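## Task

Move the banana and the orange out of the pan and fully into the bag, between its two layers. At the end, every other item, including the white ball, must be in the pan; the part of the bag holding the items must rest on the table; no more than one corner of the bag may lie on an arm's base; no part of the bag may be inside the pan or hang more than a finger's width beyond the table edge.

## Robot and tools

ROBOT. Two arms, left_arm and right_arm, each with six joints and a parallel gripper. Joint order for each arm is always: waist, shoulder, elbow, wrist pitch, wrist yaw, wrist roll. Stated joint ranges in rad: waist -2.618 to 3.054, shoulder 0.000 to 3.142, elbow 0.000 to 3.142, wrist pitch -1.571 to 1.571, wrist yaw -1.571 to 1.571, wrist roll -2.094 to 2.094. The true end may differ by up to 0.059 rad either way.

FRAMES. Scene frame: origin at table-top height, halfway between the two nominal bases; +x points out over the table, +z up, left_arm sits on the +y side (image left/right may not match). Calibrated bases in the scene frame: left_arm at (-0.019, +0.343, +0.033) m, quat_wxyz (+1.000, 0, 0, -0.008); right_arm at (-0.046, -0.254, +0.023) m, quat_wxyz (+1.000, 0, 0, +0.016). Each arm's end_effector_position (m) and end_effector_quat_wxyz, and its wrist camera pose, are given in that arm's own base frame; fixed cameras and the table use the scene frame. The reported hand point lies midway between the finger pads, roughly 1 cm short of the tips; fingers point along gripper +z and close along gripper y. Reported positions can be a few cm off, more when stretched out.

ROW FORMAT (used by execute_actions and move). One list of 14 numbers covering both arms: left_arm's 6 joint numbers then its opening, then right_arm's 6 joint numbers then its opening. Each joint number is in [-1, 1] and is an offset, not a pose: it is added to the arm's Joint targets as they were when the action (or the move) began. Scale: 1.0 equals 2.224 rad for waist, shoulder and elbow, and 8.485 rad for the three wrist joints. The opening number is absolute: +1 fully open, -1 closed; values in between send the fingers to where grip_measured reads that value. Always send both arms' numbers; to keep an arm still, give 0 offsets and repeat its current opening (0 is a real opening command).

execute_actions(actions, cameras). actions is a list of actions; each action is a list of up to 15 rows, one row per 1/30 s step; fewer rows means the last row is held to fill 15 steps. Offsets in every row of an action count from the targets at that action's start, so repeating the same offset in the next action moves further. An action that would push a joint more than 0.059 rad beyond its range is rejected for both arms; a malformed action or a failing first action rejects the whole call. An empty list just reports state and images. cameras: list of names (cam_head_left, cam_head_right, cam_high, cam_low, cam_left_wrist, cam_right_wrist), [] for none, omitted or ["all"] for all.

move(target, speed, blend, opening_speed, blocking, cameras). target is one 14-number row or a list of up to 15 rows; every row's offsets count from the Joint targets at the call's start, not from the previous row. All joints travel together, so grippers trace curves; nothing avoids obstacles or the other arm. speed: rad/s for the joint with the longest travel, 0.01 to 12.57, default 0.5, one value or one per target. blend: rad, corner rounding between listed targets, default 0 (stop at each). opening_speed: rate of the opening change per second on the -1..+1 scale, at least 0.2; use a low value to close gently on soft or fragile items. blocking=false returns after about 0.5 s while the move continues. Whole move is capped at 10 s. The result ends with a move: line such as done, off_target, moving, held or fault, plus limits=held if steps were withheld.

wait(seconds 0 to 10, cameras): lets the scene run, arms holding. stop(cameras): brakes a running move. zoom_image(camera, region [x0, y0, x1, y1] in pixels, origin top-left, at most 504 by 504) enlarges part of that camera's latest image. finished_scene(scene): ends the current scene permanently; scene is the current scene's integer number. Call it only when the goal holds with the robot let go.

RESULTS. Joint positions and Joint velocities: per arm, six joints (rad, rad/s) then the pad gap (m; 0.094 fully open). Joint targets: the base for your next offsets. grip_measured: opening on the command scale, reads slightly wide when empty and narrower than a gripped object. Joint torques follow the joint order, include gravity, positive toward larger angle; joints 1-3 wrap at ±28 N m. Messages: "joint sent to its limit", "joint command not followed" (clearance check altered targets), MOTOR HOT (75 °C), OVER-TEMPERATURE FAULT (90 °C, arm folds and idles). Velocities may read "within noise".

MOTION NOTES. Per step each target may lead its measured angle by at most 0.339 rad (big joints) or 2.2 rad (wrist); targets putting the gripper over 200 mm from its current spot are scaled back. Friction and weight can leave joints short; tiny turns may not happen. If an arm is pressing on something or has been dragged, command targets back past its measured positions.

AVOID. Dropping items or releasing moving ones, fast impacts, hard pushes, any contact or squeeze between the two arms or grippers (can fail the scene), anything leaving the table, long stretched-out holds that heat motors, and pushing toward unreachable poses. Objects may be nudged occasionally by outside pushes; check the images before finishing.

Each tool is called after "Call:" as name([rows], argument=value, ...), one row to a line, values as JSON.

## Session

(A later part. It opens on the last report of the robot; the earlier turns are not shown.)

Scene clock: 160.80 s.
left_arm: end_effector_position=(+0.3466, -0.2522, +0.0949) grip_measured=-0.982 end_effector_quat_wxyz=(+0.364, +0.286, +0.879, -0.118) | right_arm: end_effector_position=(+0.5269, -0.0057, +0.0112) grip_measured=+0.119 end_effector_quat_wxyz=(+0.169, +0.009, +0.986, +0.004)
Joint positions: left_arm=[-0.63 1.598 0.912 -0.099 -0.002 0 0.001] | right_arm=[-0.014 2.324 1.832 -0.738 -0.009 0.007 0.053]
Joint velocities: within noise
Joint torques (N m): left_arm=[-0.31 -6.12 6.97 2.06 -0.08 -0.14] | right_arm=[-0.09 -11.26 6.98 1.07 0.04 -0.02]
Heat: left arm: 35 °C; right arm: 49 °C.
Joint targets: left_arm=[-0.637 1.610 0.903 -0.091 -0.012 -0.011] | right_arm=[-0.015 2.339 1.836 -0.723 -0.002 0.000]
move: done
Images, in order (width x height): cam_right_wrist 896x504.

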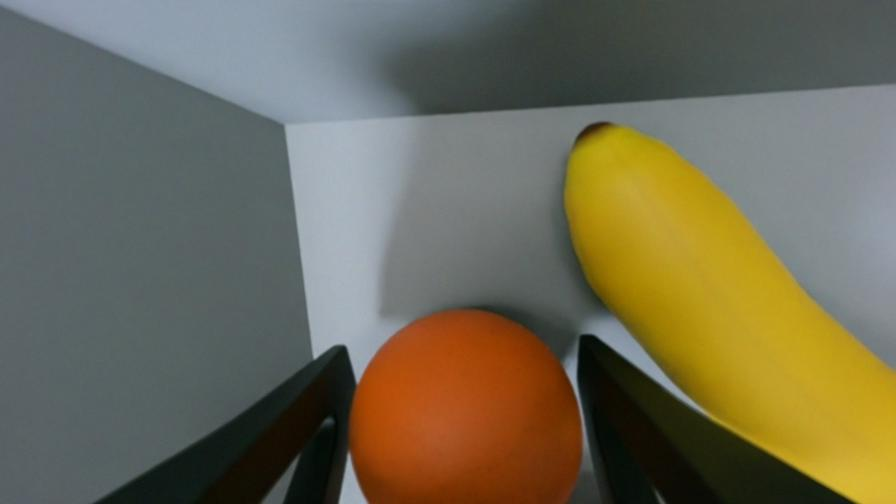

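Call:
move([
  [0,0,0,0,0,0,-1,0,-0.045,0.0715,-0.0224,0,0,0.12],
  [0.0337,-0.049,0.1151,-0.0428,0,0,-1,0.0567,-0.1821,-0.0764,-0.0245,0,0,0.12],
  [0.0337,-0.049,0.1151,-0.0428,0,0,-1,0.2943,-0.353,-0.4465,0.0958,-0.0174,0.185,-0.2],
], speed=0.9, blend=0.03)

Call:
zoom_image(camera="cam_low", region=[340, 220, 540, 380])

Scene clock: 165.73 s.
left_arm: end_effector_position=(+0.3587, -0.2268, +0.1696) grip_measured=-0.982 end_effector_quat_wxyz=(+0.360, +0.258, +0.891, -0.103) | right_arm: end_effector_position=(+0.3375, +0.2786, +0.1042) grip_measured=-0.199 end_effector_quat_wxyz=(+0.140, +0.375, +0.817, +0.415)
Joint positions: left_arm=[-0.565 1.508 1.147 -0.443 -0.003 -0.001 0.001] | right_arm=[0.635 1.588 0.846 0.071 -0.142 1.563 0.038]
Joint velocities: within noise
Joint torques (N m): left_arm=[0.5 -7.27 9.59 1.81 -0.09 -0.13] | right_arm=[0.51 -9.81 6.42 1.85 -0.11 0.07]
Heat: left arm: 35 °C; right arm: 49 °C.
Joint targets: left_arm=[-0.562 1.501 1.159 -0.454 -0.012 -0.011] | right_arm=[0.640 1.553 0.843 0.090 -0.149 1.570]
move: done

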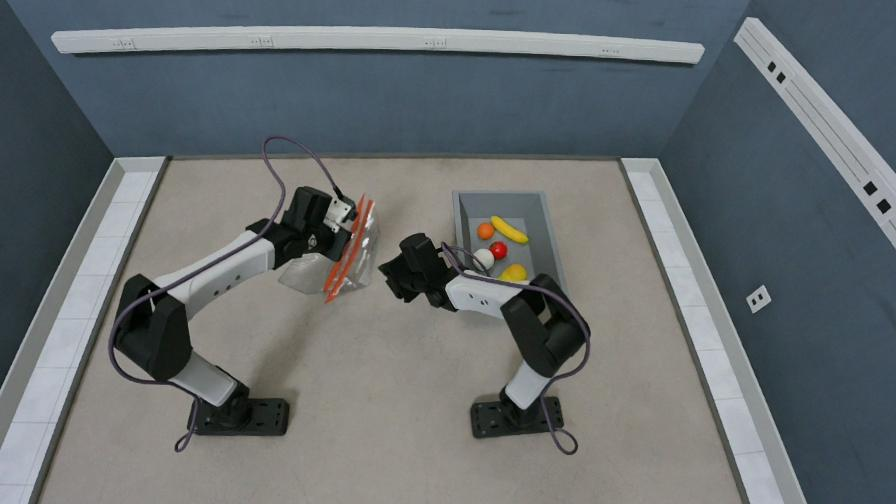

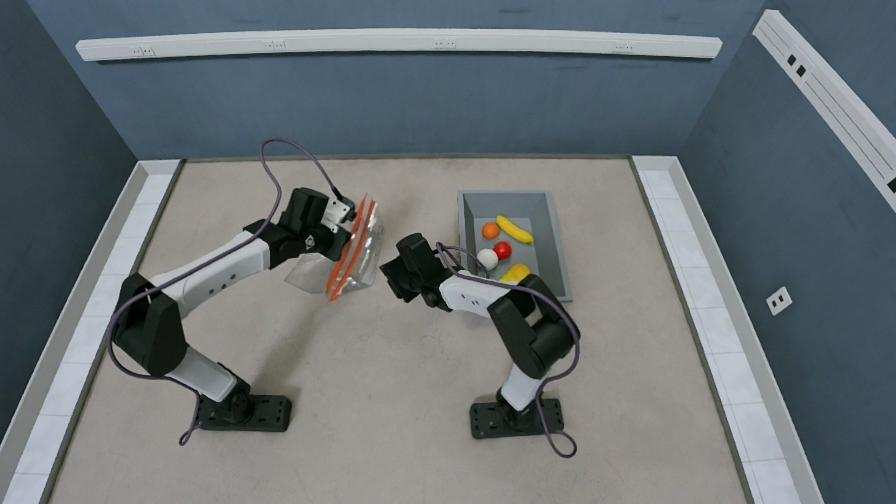

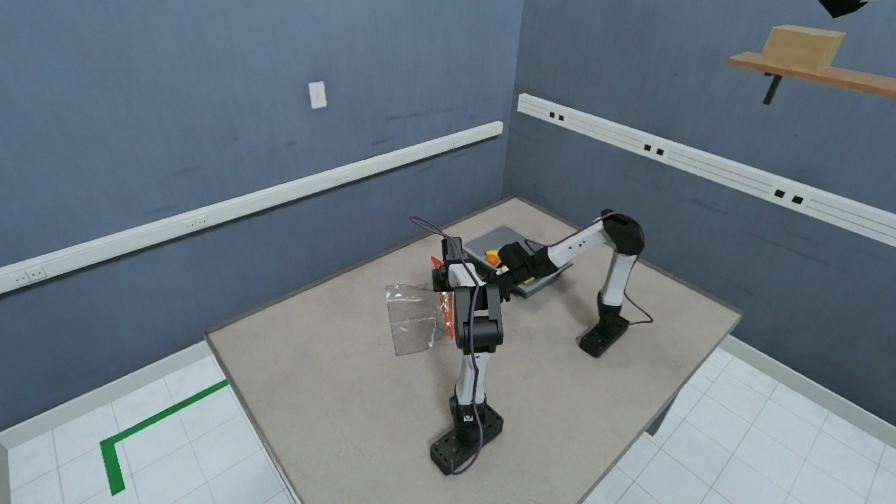

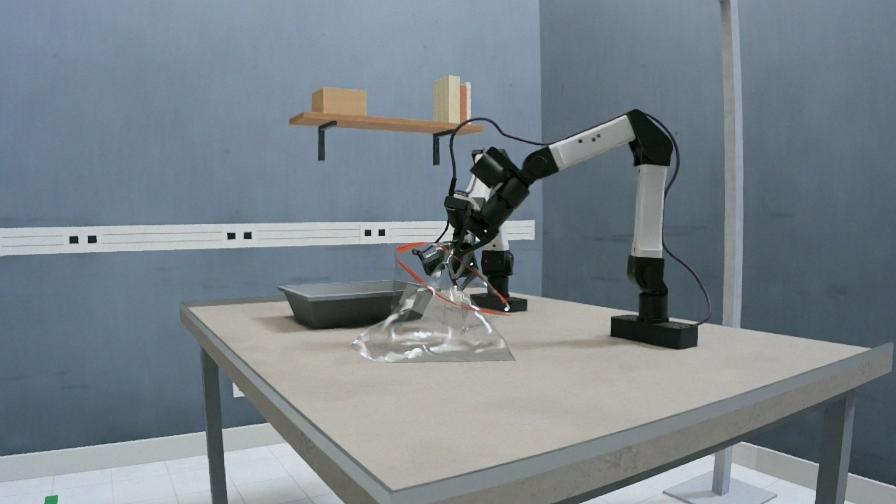

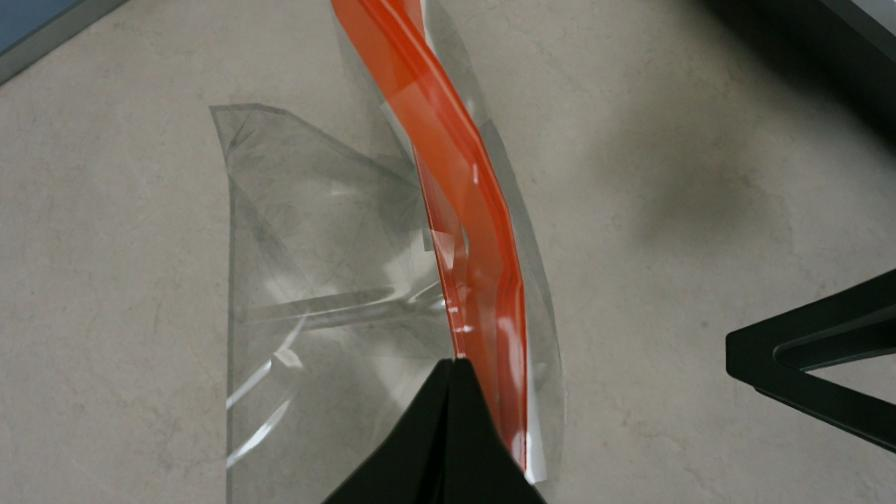

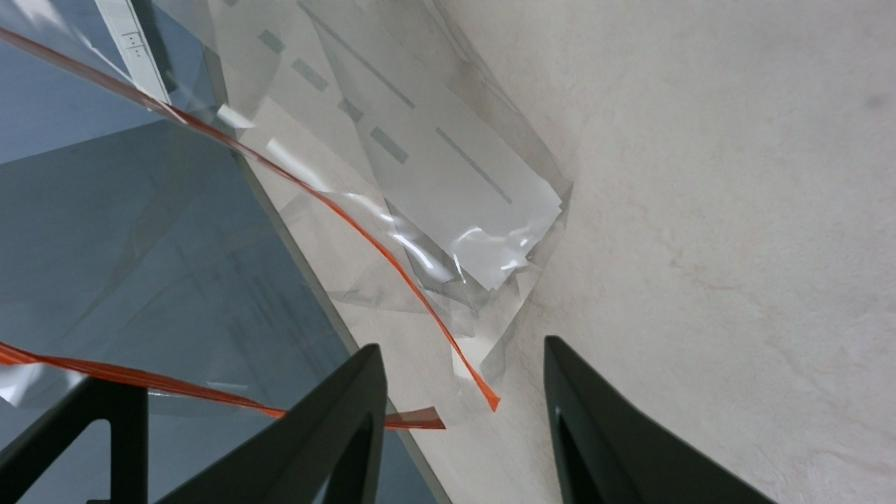

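Scaled by 2.520 from the camera's 896x504 image, which has a finer 1280x720 frame.

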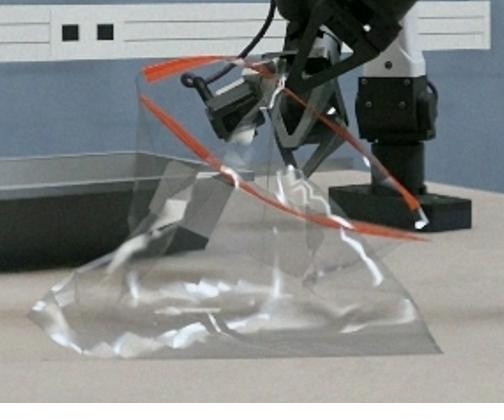

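Call:
move(target=[0,0,0,0,0,0,-1,-0.0531,0.1259,-0.0508,0.0722,-0.0414,-0.0613,-0.1], speed=0.6)

Call:
zoom_image(camera="cam_low", region=[340, 220, 540, 380])

Scene clock: 169.03 s.
left_arm: end_effector_position=(+0.3587, -0.2268, +0.1696) grip_measured=-0.982 end_effector_quat_wxyz=(+0.360, +0.258, +0.891, -0.103) | right_arm: end_effector_position=(+0.3560, +0.3009, +0.0888) grip_measured=-0.101 end_effector_quat_wxyz=(+0.228, +0.085, +0.818, +0.521)
Joint positions: left_arm=[-0.565 1.508 1.147 -0.443 -0.003 -0.001 0.001] | right_arm=[0.527 1.824 0.732 0.681 -0.49 1.059 0.042]
Joint velocities: within noise
Joint torques (N m): left_arm=[0.51 -7.28 9.59 1.8 -0.08 -0.13] | right_arm=[-0.53 -6.97 5.46 2 -0.19 -0.11]
Heat: left arm: 34 °C; right arm: 48 °C.
Joint targets: left_arm=[-0.562 1.501 1.159 -0.454 -0.012 -0.011] | right_arm=[0.522 1.833 0.730 0.703 -0.500 1.050]
move: done

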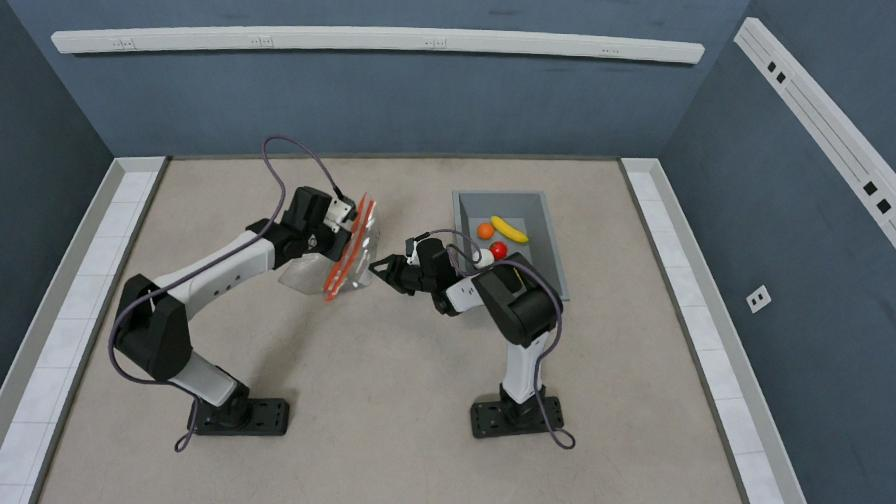

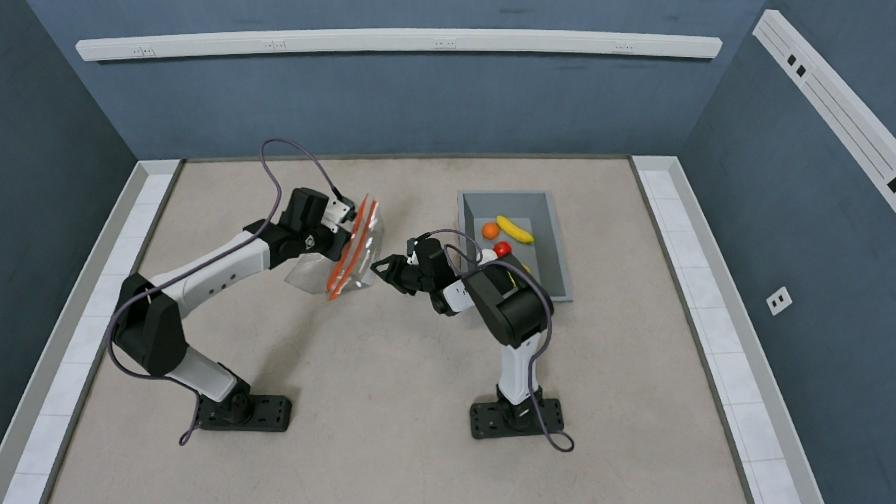

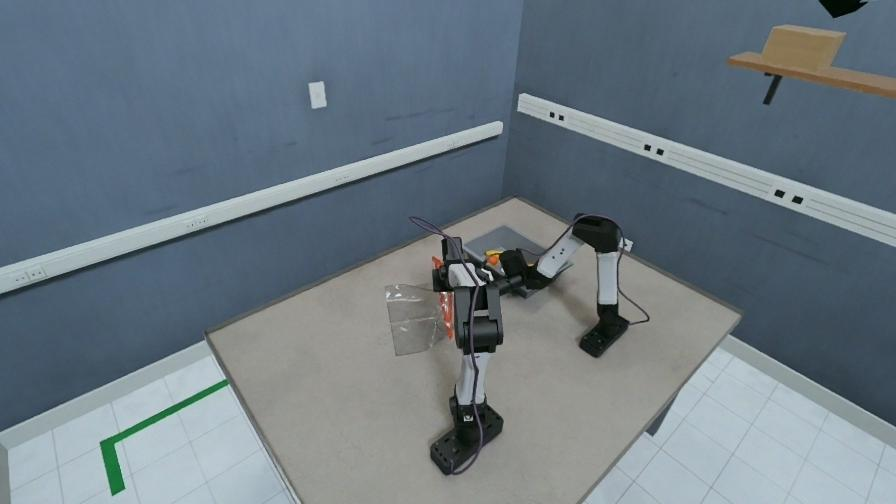

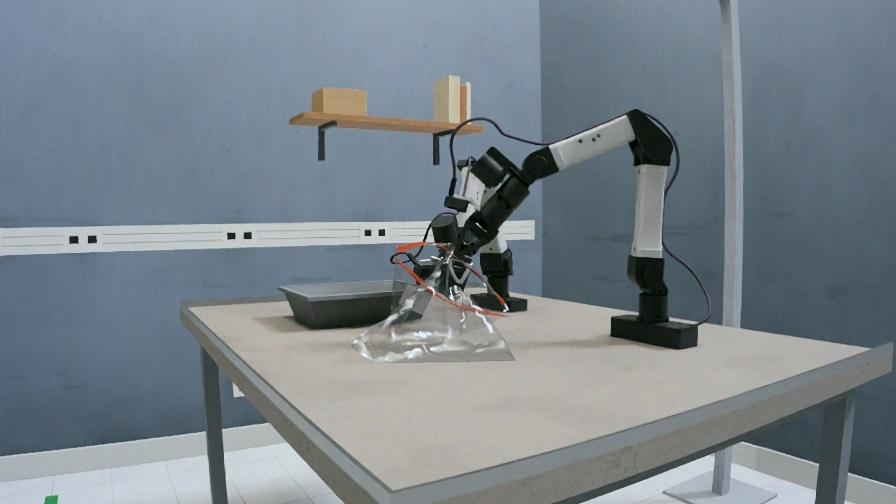

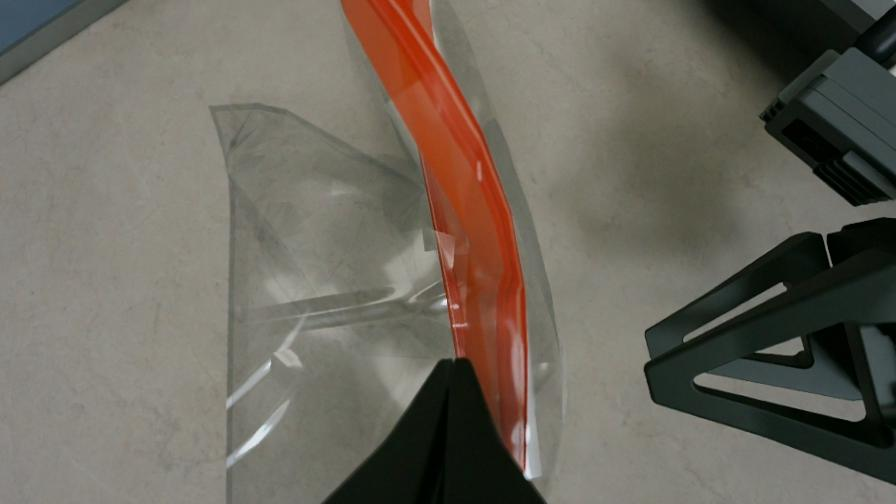

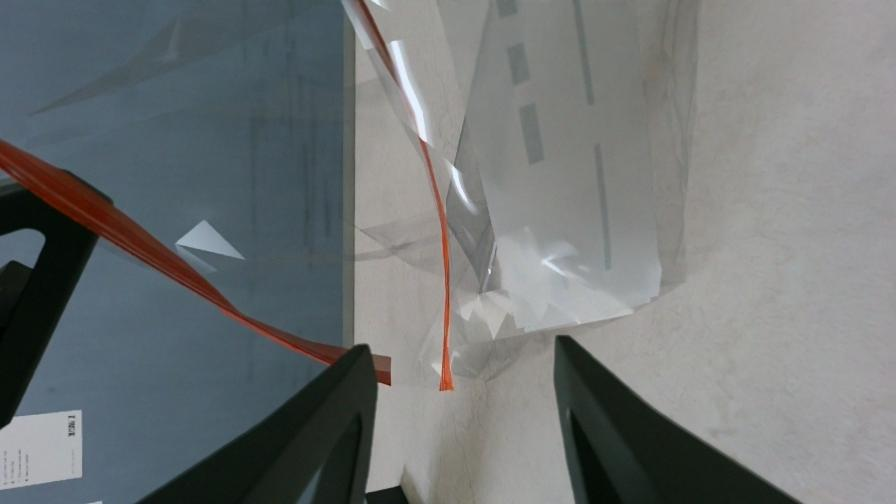

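Scaled by 2.520 from the camera's 896x504 image, which has a finer 1280x720 frame.

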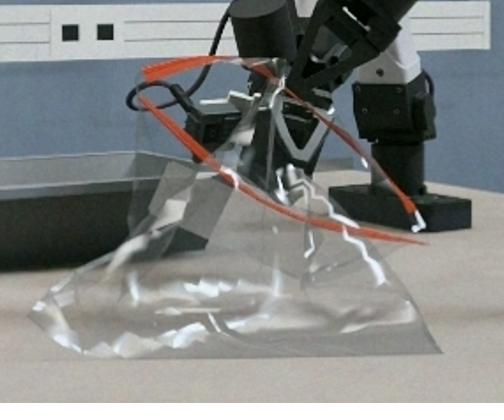

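Call:
move(target=[0,0,0,0,0,0,-1,0.0274,0.1079,0.0899,0.005,-0.0012,0,-0.1], speed=0.25, cameras=["cam_right_wrist","cam_left_wrist","cam_low"])

Call:
zoom_image(camera="cam_low", region=[340, 220, 540, 380])

Scene clock: 171.60 s.
left_arm: end_effector_position=(+0.3587, -0.2268, +0.1696) grip_measured=-0.982 end_effector_quat_wxyz=(+0.360, +0.258, +0.891, -0.103) | right_arm: end_effector_position=(+0.3760, +0.3429, +0.0521) grip_measured=-0.101 end_effector_quat_wxyz=(+0.205, +0.065, +0.824, +0.524)
Joint positions: left_arm=[-0.565 1.508 1.147 -0.443 -0.003 -0.001 0.001] | right_arm=[0.577 2.062 0.905 0.724 -0.501 1.058 0.042]
Joint velocities: within noise
Joint torques (N m): left_arm=[0.49 -7.24 9.58 1.82 -0.08 -0.14] | right_arm=[0.62 -8.42 7.65 2 -0.21 -0.11]
Heat: left arm: 34 °C; right arm: 48 °C.
Joint targets: left_arm=[-0.562 1.501 1.159 -0.454 -0.012 -0.011] | right_arm=[0.583 2.073 0.930 0.746 -0.511 1.050]
move: done
Images, in order (width x height): cam_low 896x504, cam_left_wrist 896x504, cam_right_wrist 896x504.

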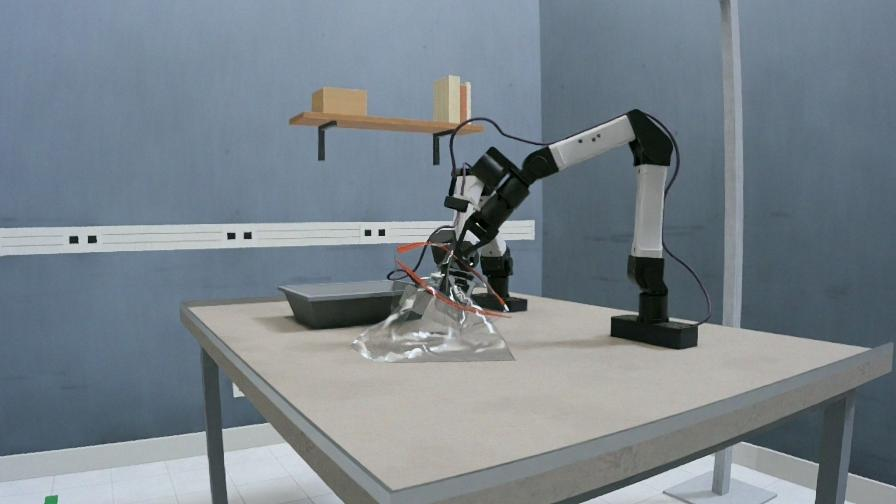

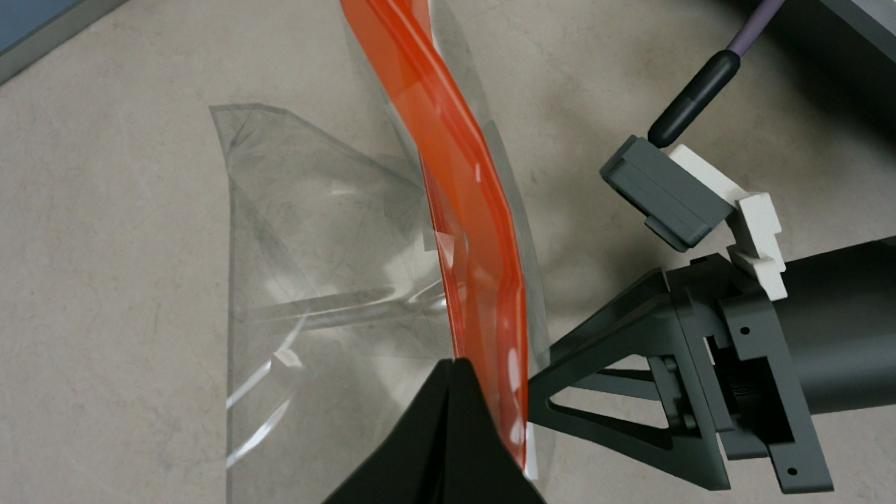

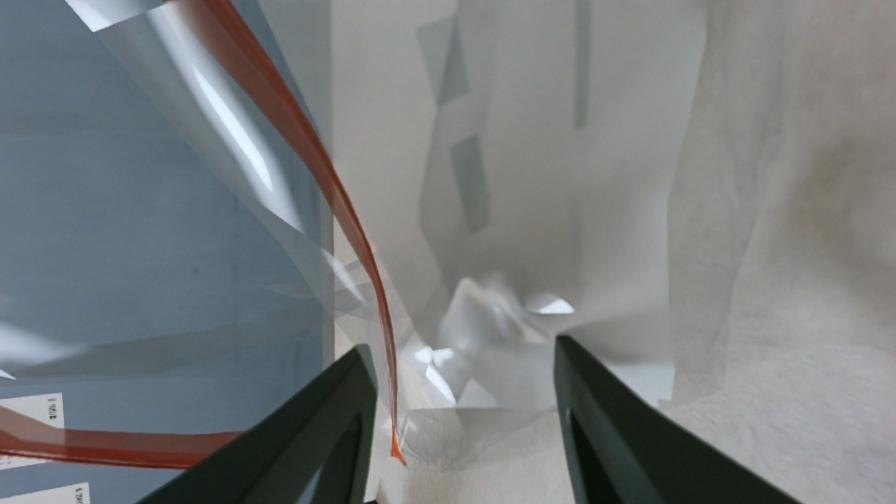

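Scaled by 2.520 from the camera's 896x504 image, which has a finer 1280x720 frame.

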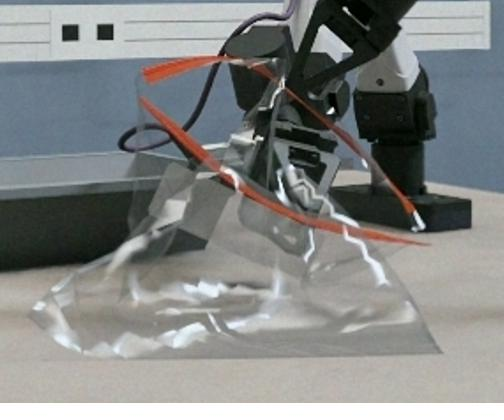

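Call:
move(target=[0,0,0,0,0,0,-1,0.0014,-0.02,0.0112,-0.007,0,0,-0.1], speed=0.2, cameras=["cam_right_wrist","cam_left_wrist","cam_low"])

Call:
zoom_image(camera="cam_right_wrist", region=[200, 200, 650, 504])

Scene clock: 172.97 s.
left_arm: end_effector_position=(+0.3587, -0.2268, +0.1696) grip_measured=-0.982 end_effector_quat_wxyz=(+0.360, +0.258, +0.891, -0.103) | right_arm: end_effector_position=(+0.3789, +0.3449, +0.0529) grip_measured=-0.101 end_effector_quat_wxyz=(+0.200, +0.067, +0.828, +0.520)
Joint positions: left_arm=[-0.565 1.508 1.147 -0.443 -0.003 -0.001 0.001] | right_arm=[0.577 2.062 0.931 0.682 -0.501 1.058 0.042]
Joint velocities: within noise
Joint torques (N m): left_arm=[0.49 -7.25 9.58 1.8 -0.07 -0.14] | right_arm=[0.92 -12.42 7.69 1.86 -0.22 -0.11]
Heat: left arm: 34 °C; right arm: 48 °C.
Joint targets: left_arm=[-0.562 1.501 1.159 -0.454 -0.012 -0.011] | right_arm=[0.586 2.029 0.955 0.686 -0.511 1.049]
move: done
Images, in order (width x height): cam_low 896x504, cam_left_wrist 896x504, cam_right_wrist 896x504.

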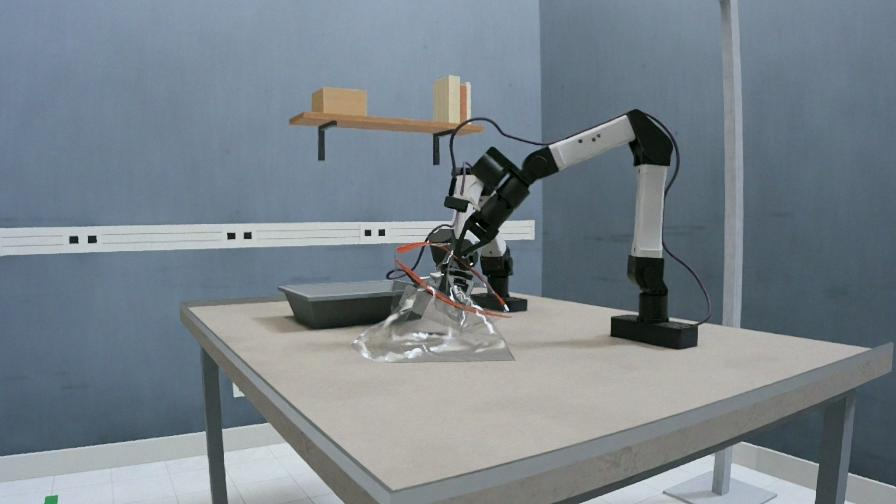

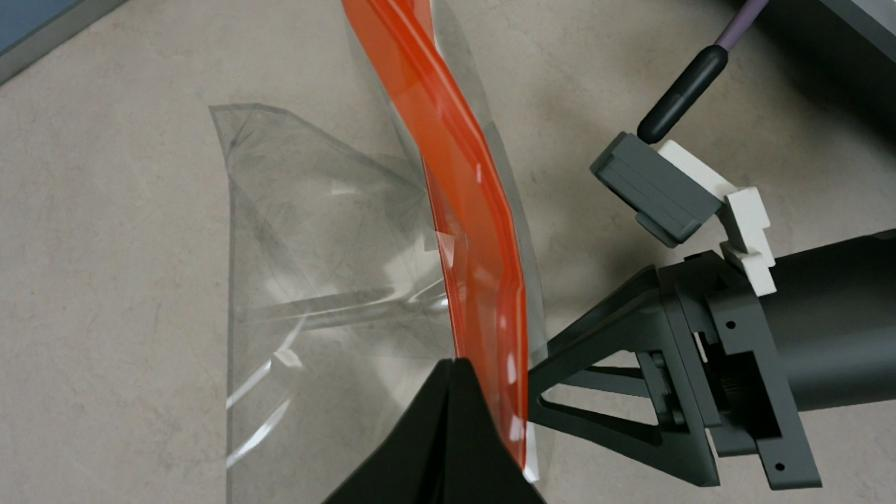

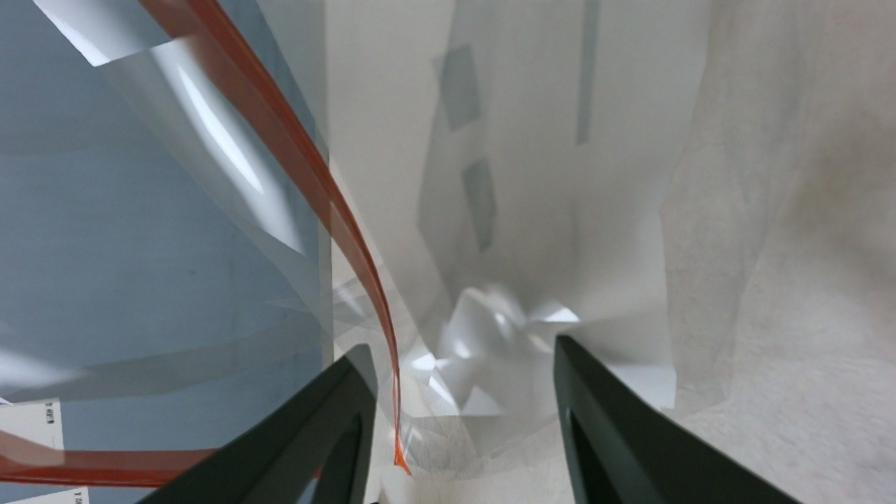

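Scaled by 1.120 from the camera's 896x504 image, which has a finer 1280x720 frame.

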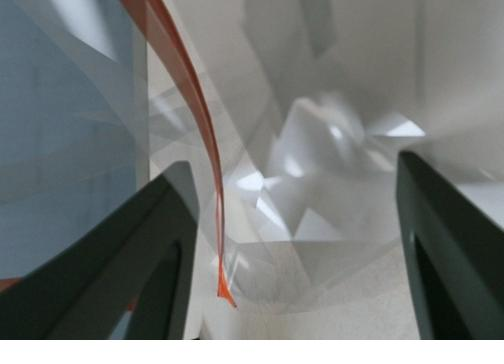

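Call:
move(target=[0,0,0,0,0,0,-1,0.002,-0.009,0.022,-0.003,0.001,0,-0.1], speed=0.2, cameras=["cam_right_wrist","cam_left_wrist","cam_low"])

Call:
zoom_image(camera="cam_right_wrist", region=[200, 200, 650, 504])

Call:
zoom_image(camera="cam_low", region=[400, 260, 520, 350])

Scene clock: 175.63 s.
left_arm: end_effector_position=(+0.3587, -0.2268, +0.1696) grip_measured=-0.982 end_effector_quat_wxyz=(+0.360, +0.258, +0.891, -0.103) | right_arm: end_effector_position=(+0.3873, +0.3530, +0.0685) grip_measured=-0.101 end_effector_quat_wxyz=(+0.208, +0.061, +0.821, +0.527)
Joint positions: left_arm=[-0.565 1.508 1.147 -0.443 -0.003 -0.001 0.001] | right_arm=[0.581 2.056 0.98 0.656 -0.501 1.058 0.042]
Joint velocities: within noise
Joint torques (N m): left_arm=[0.47 -7.27 9.58 1.8 -0.08 -0.14] | right_arm=[0.94 -13.83 7.98 1.9 -0.12 -0.11]
Heat: left arm: 34 °C; right arm: 48 °C.
Joint targets: left_arm=[-0.562 1.501 1.159 -0.454 -0.012 -0.011] | right_arm=[0.590 2.009 1.004 0.660 -0.502 1.049]
move: off_target (right_arm); right_arm: the shoulder is farthest, 0.047 rad from its target
Images, in order (width x height): cam_low 896x504, cam_left_wrist 896x504, cam_right_wrist 896x504.

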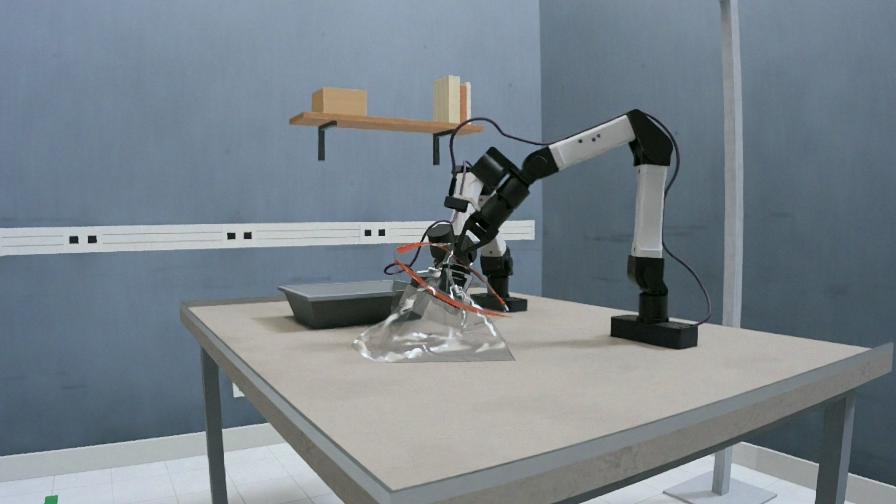

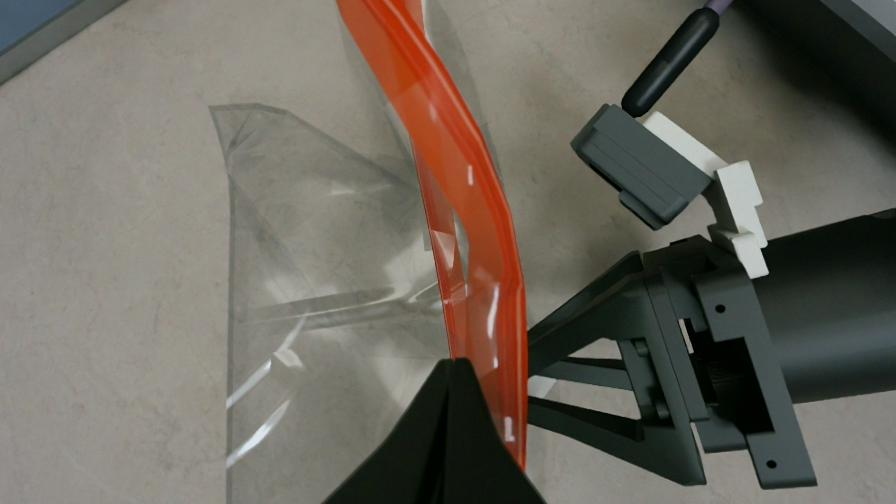

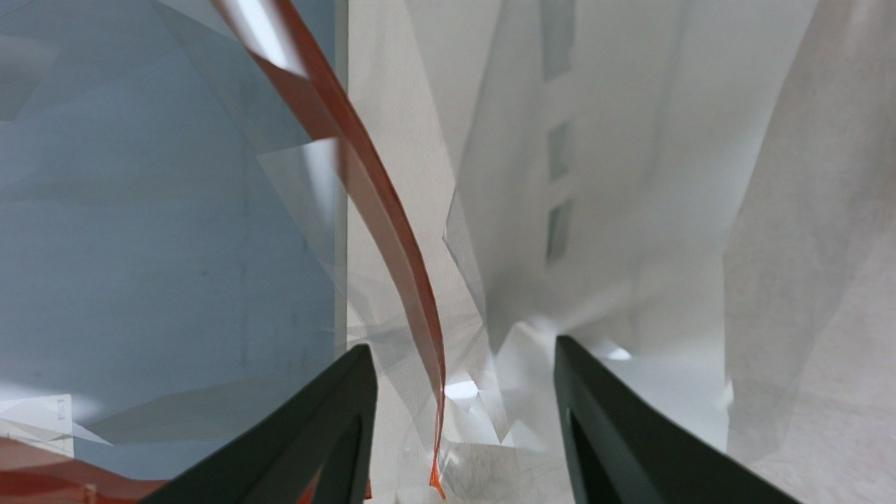

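Scaled by 1.120 from the camera's 896x504 image, which has a finer 1280x720 frame.

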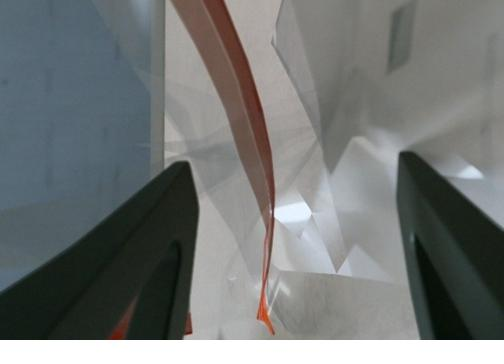

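Scaled by 4.200 from the camera's 896x504 image, which has a finer 1280x720 frame.

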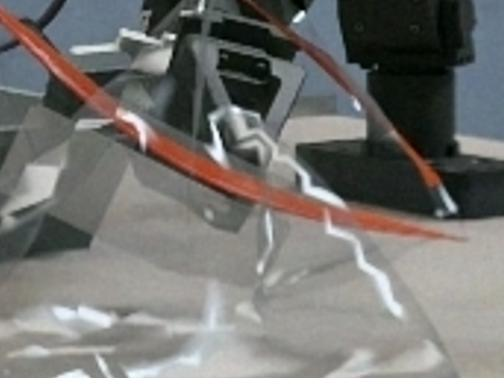

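Call:
move(target=[0,0,0,0,0,0,-1,0,0,0.004,0,0,0,-1], speed=0.2, opening_speed=0.6, cameras=["cam_right_wrist","cam_left_wrist","cam_low"])

Call:
zoom_image(camera="cam_low", region=[400, 240, 520, 350])

Scene clock: 177.67 s.
left_arm: end_effector_position=(+0.3587, -0.2268, +0.1695) grip_measured=-0.982 end_effector_quat_wxyz=(+0.360, +0.258, +0.891, -0.103) | right_arm: end_effector_position=(+0.3891, +0.3542, +0.0713) grip_measured=-0.988 end_effector_quat_wxyz=(+0.210, +0.060, +0.820, +0.529)
Joint positions: left_arm=[-0.565 1.508 1.147 -0.443 -0.003 -0.001 0.001] | right_arm=[0.581 2.056 0.988 0.654 -0.501 1.058 0.001]
Joint velocities: within noise
Joint torques (N m): left_arm=[0.46 -7.28 9.61 1.8 -0.08 -0.14] | right_arm=[0.94 -13.87 8.09 1.89 -0.12 -0.1]
Heat: left arm: 34 °C; right arm: 49 °C.
Joint targets: left_arm=[-0.562 1.501 1.159 -0.455 -0.012 -0.011] | right_arm=[0.590 2.009 1.013 0.661 -0.502 1.050]
move: off_target (right_arm); right_arm: the shoulder is farthest, 0.047 rad from its target
Images, in order (width x height): cam_low 896x504, cam_left_wrist 896x504, cam_right_wrist 896x504.

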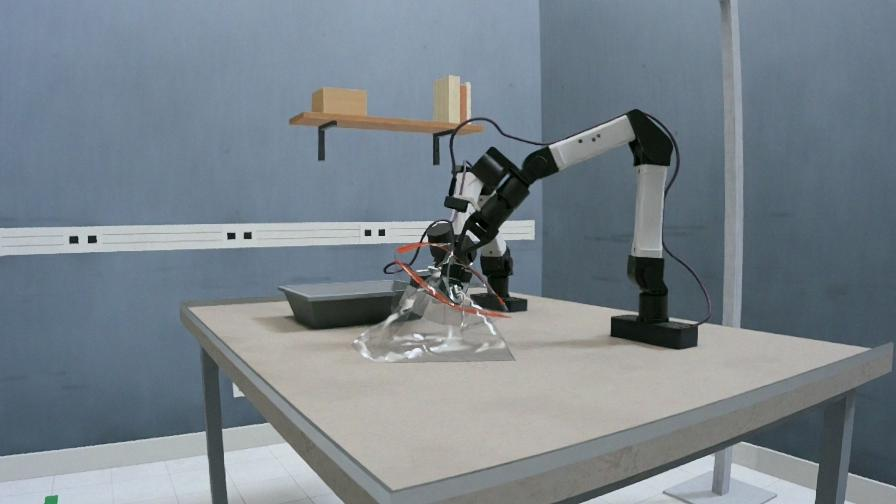

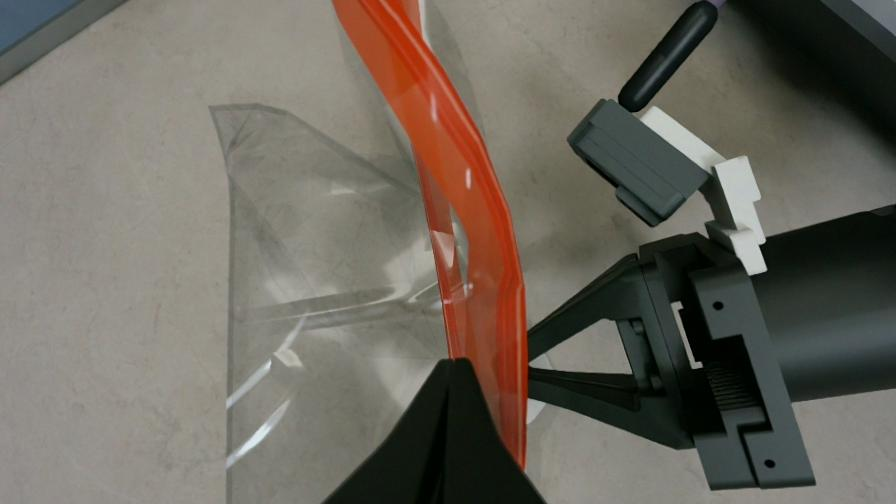

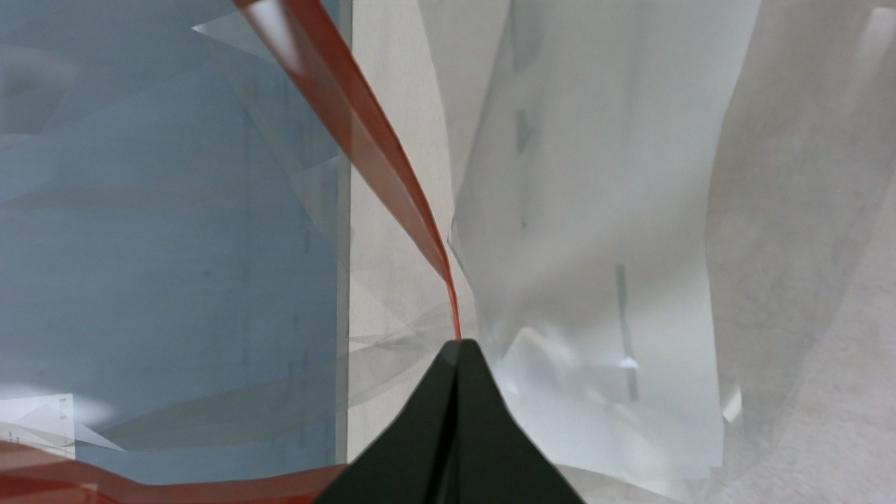

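Scaled by 4.200 from the camera's 896x504 image, which has a finer 1280x720 frame.

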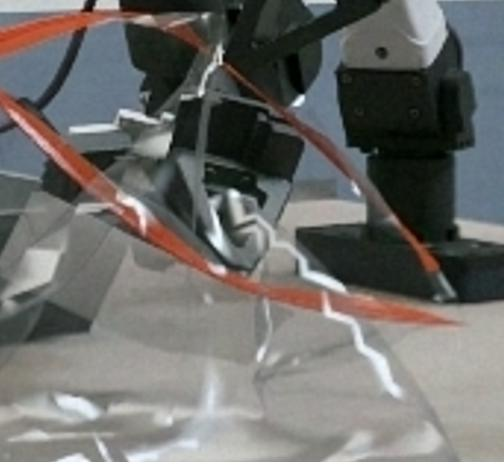

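Call:
move(target=[0,0,0,0,0,0,-1,-0.0301,0.0931,-0.1574,0.0626,0,0,-1], speed=0.3)

Call:
zoom_image(camera="cam_low", region=[340, 220, 540, 380])

Scene clock: 180.37 s.
left_arm: end_effector_position=(+0.3585, -0.2267, +0.1694) grip_measured=-0.982 end_effector_quat_wxyz=(+0.359, +0.258, +0.891, -0.103) | right_arm: end_effector_position=(+0.3540, +0.3040, +0.0152) grip_measured=-0.988 end_effector_quat_wxyz=(+0.254, +0.064, +0.796, +0.546)
Joint positions: left_arm=[-0.565 1.508 1.147 -0.444 -0.003 -0.001 0.001] | right_arm=[0.532 2.194 0.672 1.202 -0.501 1.058 0.001]
Joint velocities: within noise
Joint torques (N m): left_arm=[0.47 -7.27 9.61 1.82 -0.08 -0.14] | right_arm=[-0.76 -6.78 2.62 1.75 -0.11 -0.1]
Heat: left arm: 34 °C; right arm: 48 °C.
Joint targets: left_arm=[-0.562 1.501 1.159 -0.454 -0.012 -0.011] | right_arm=[0.523 2.216 0.662 1.192 -0.502 1.050]
move: done

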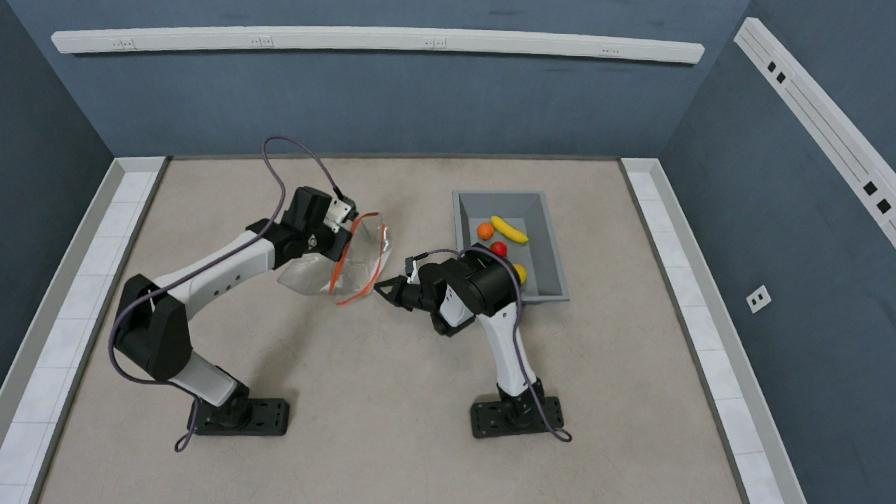

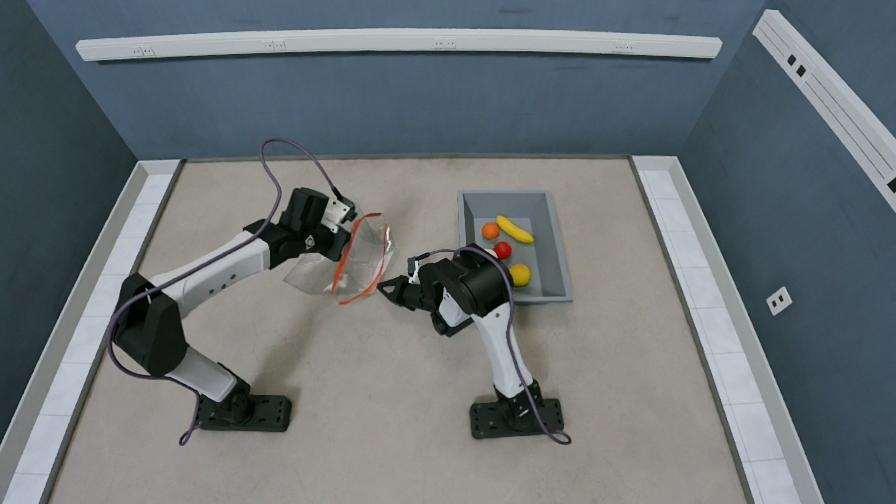

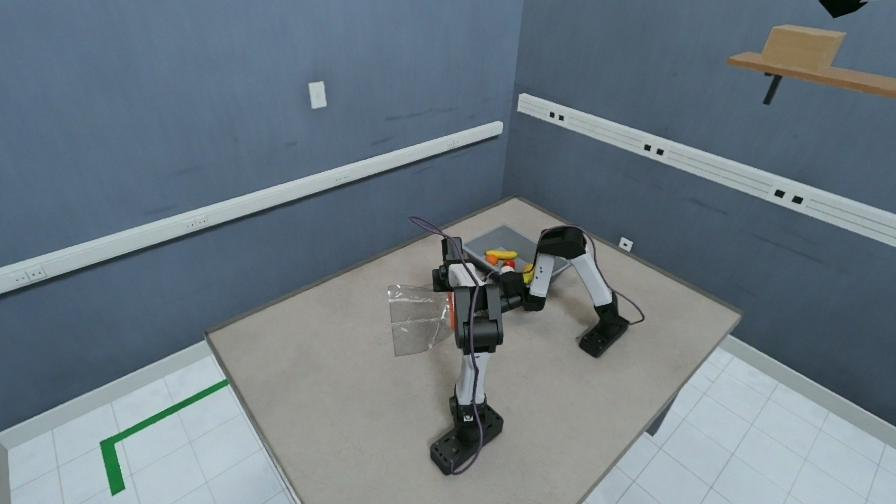

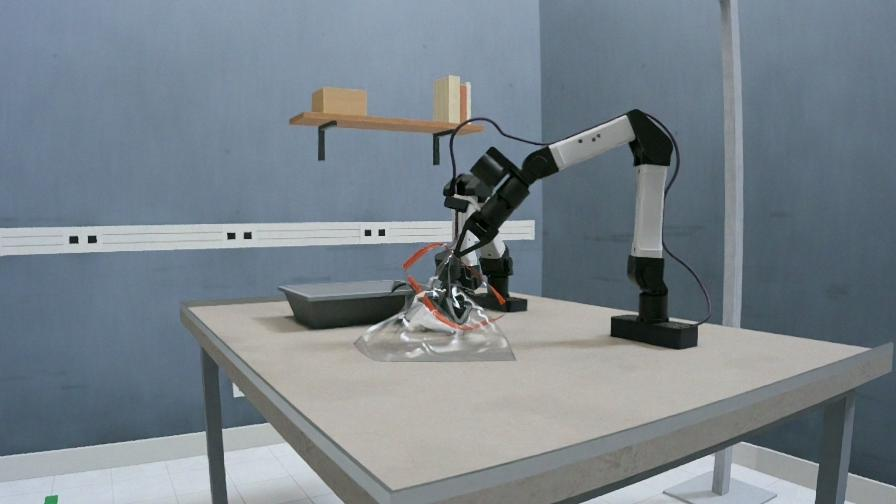

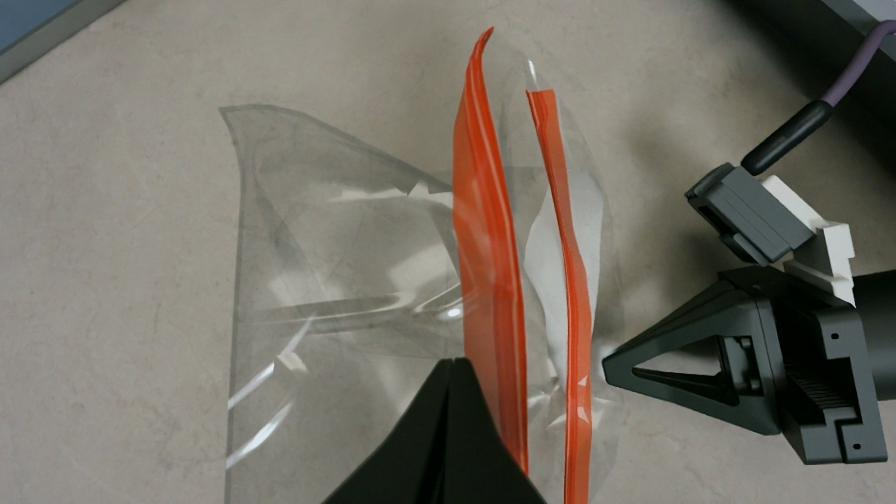

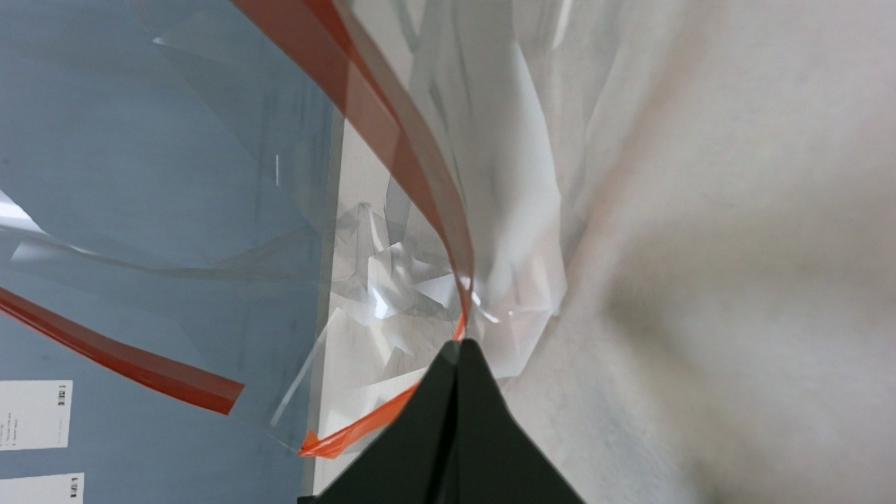

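Scaled by 2.520 from the camera's 896x504 image, which has a finer 1280x720 frame.

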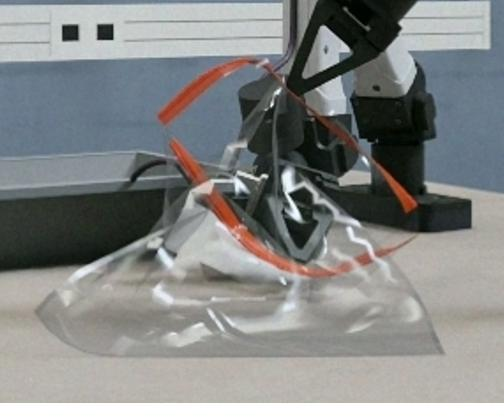

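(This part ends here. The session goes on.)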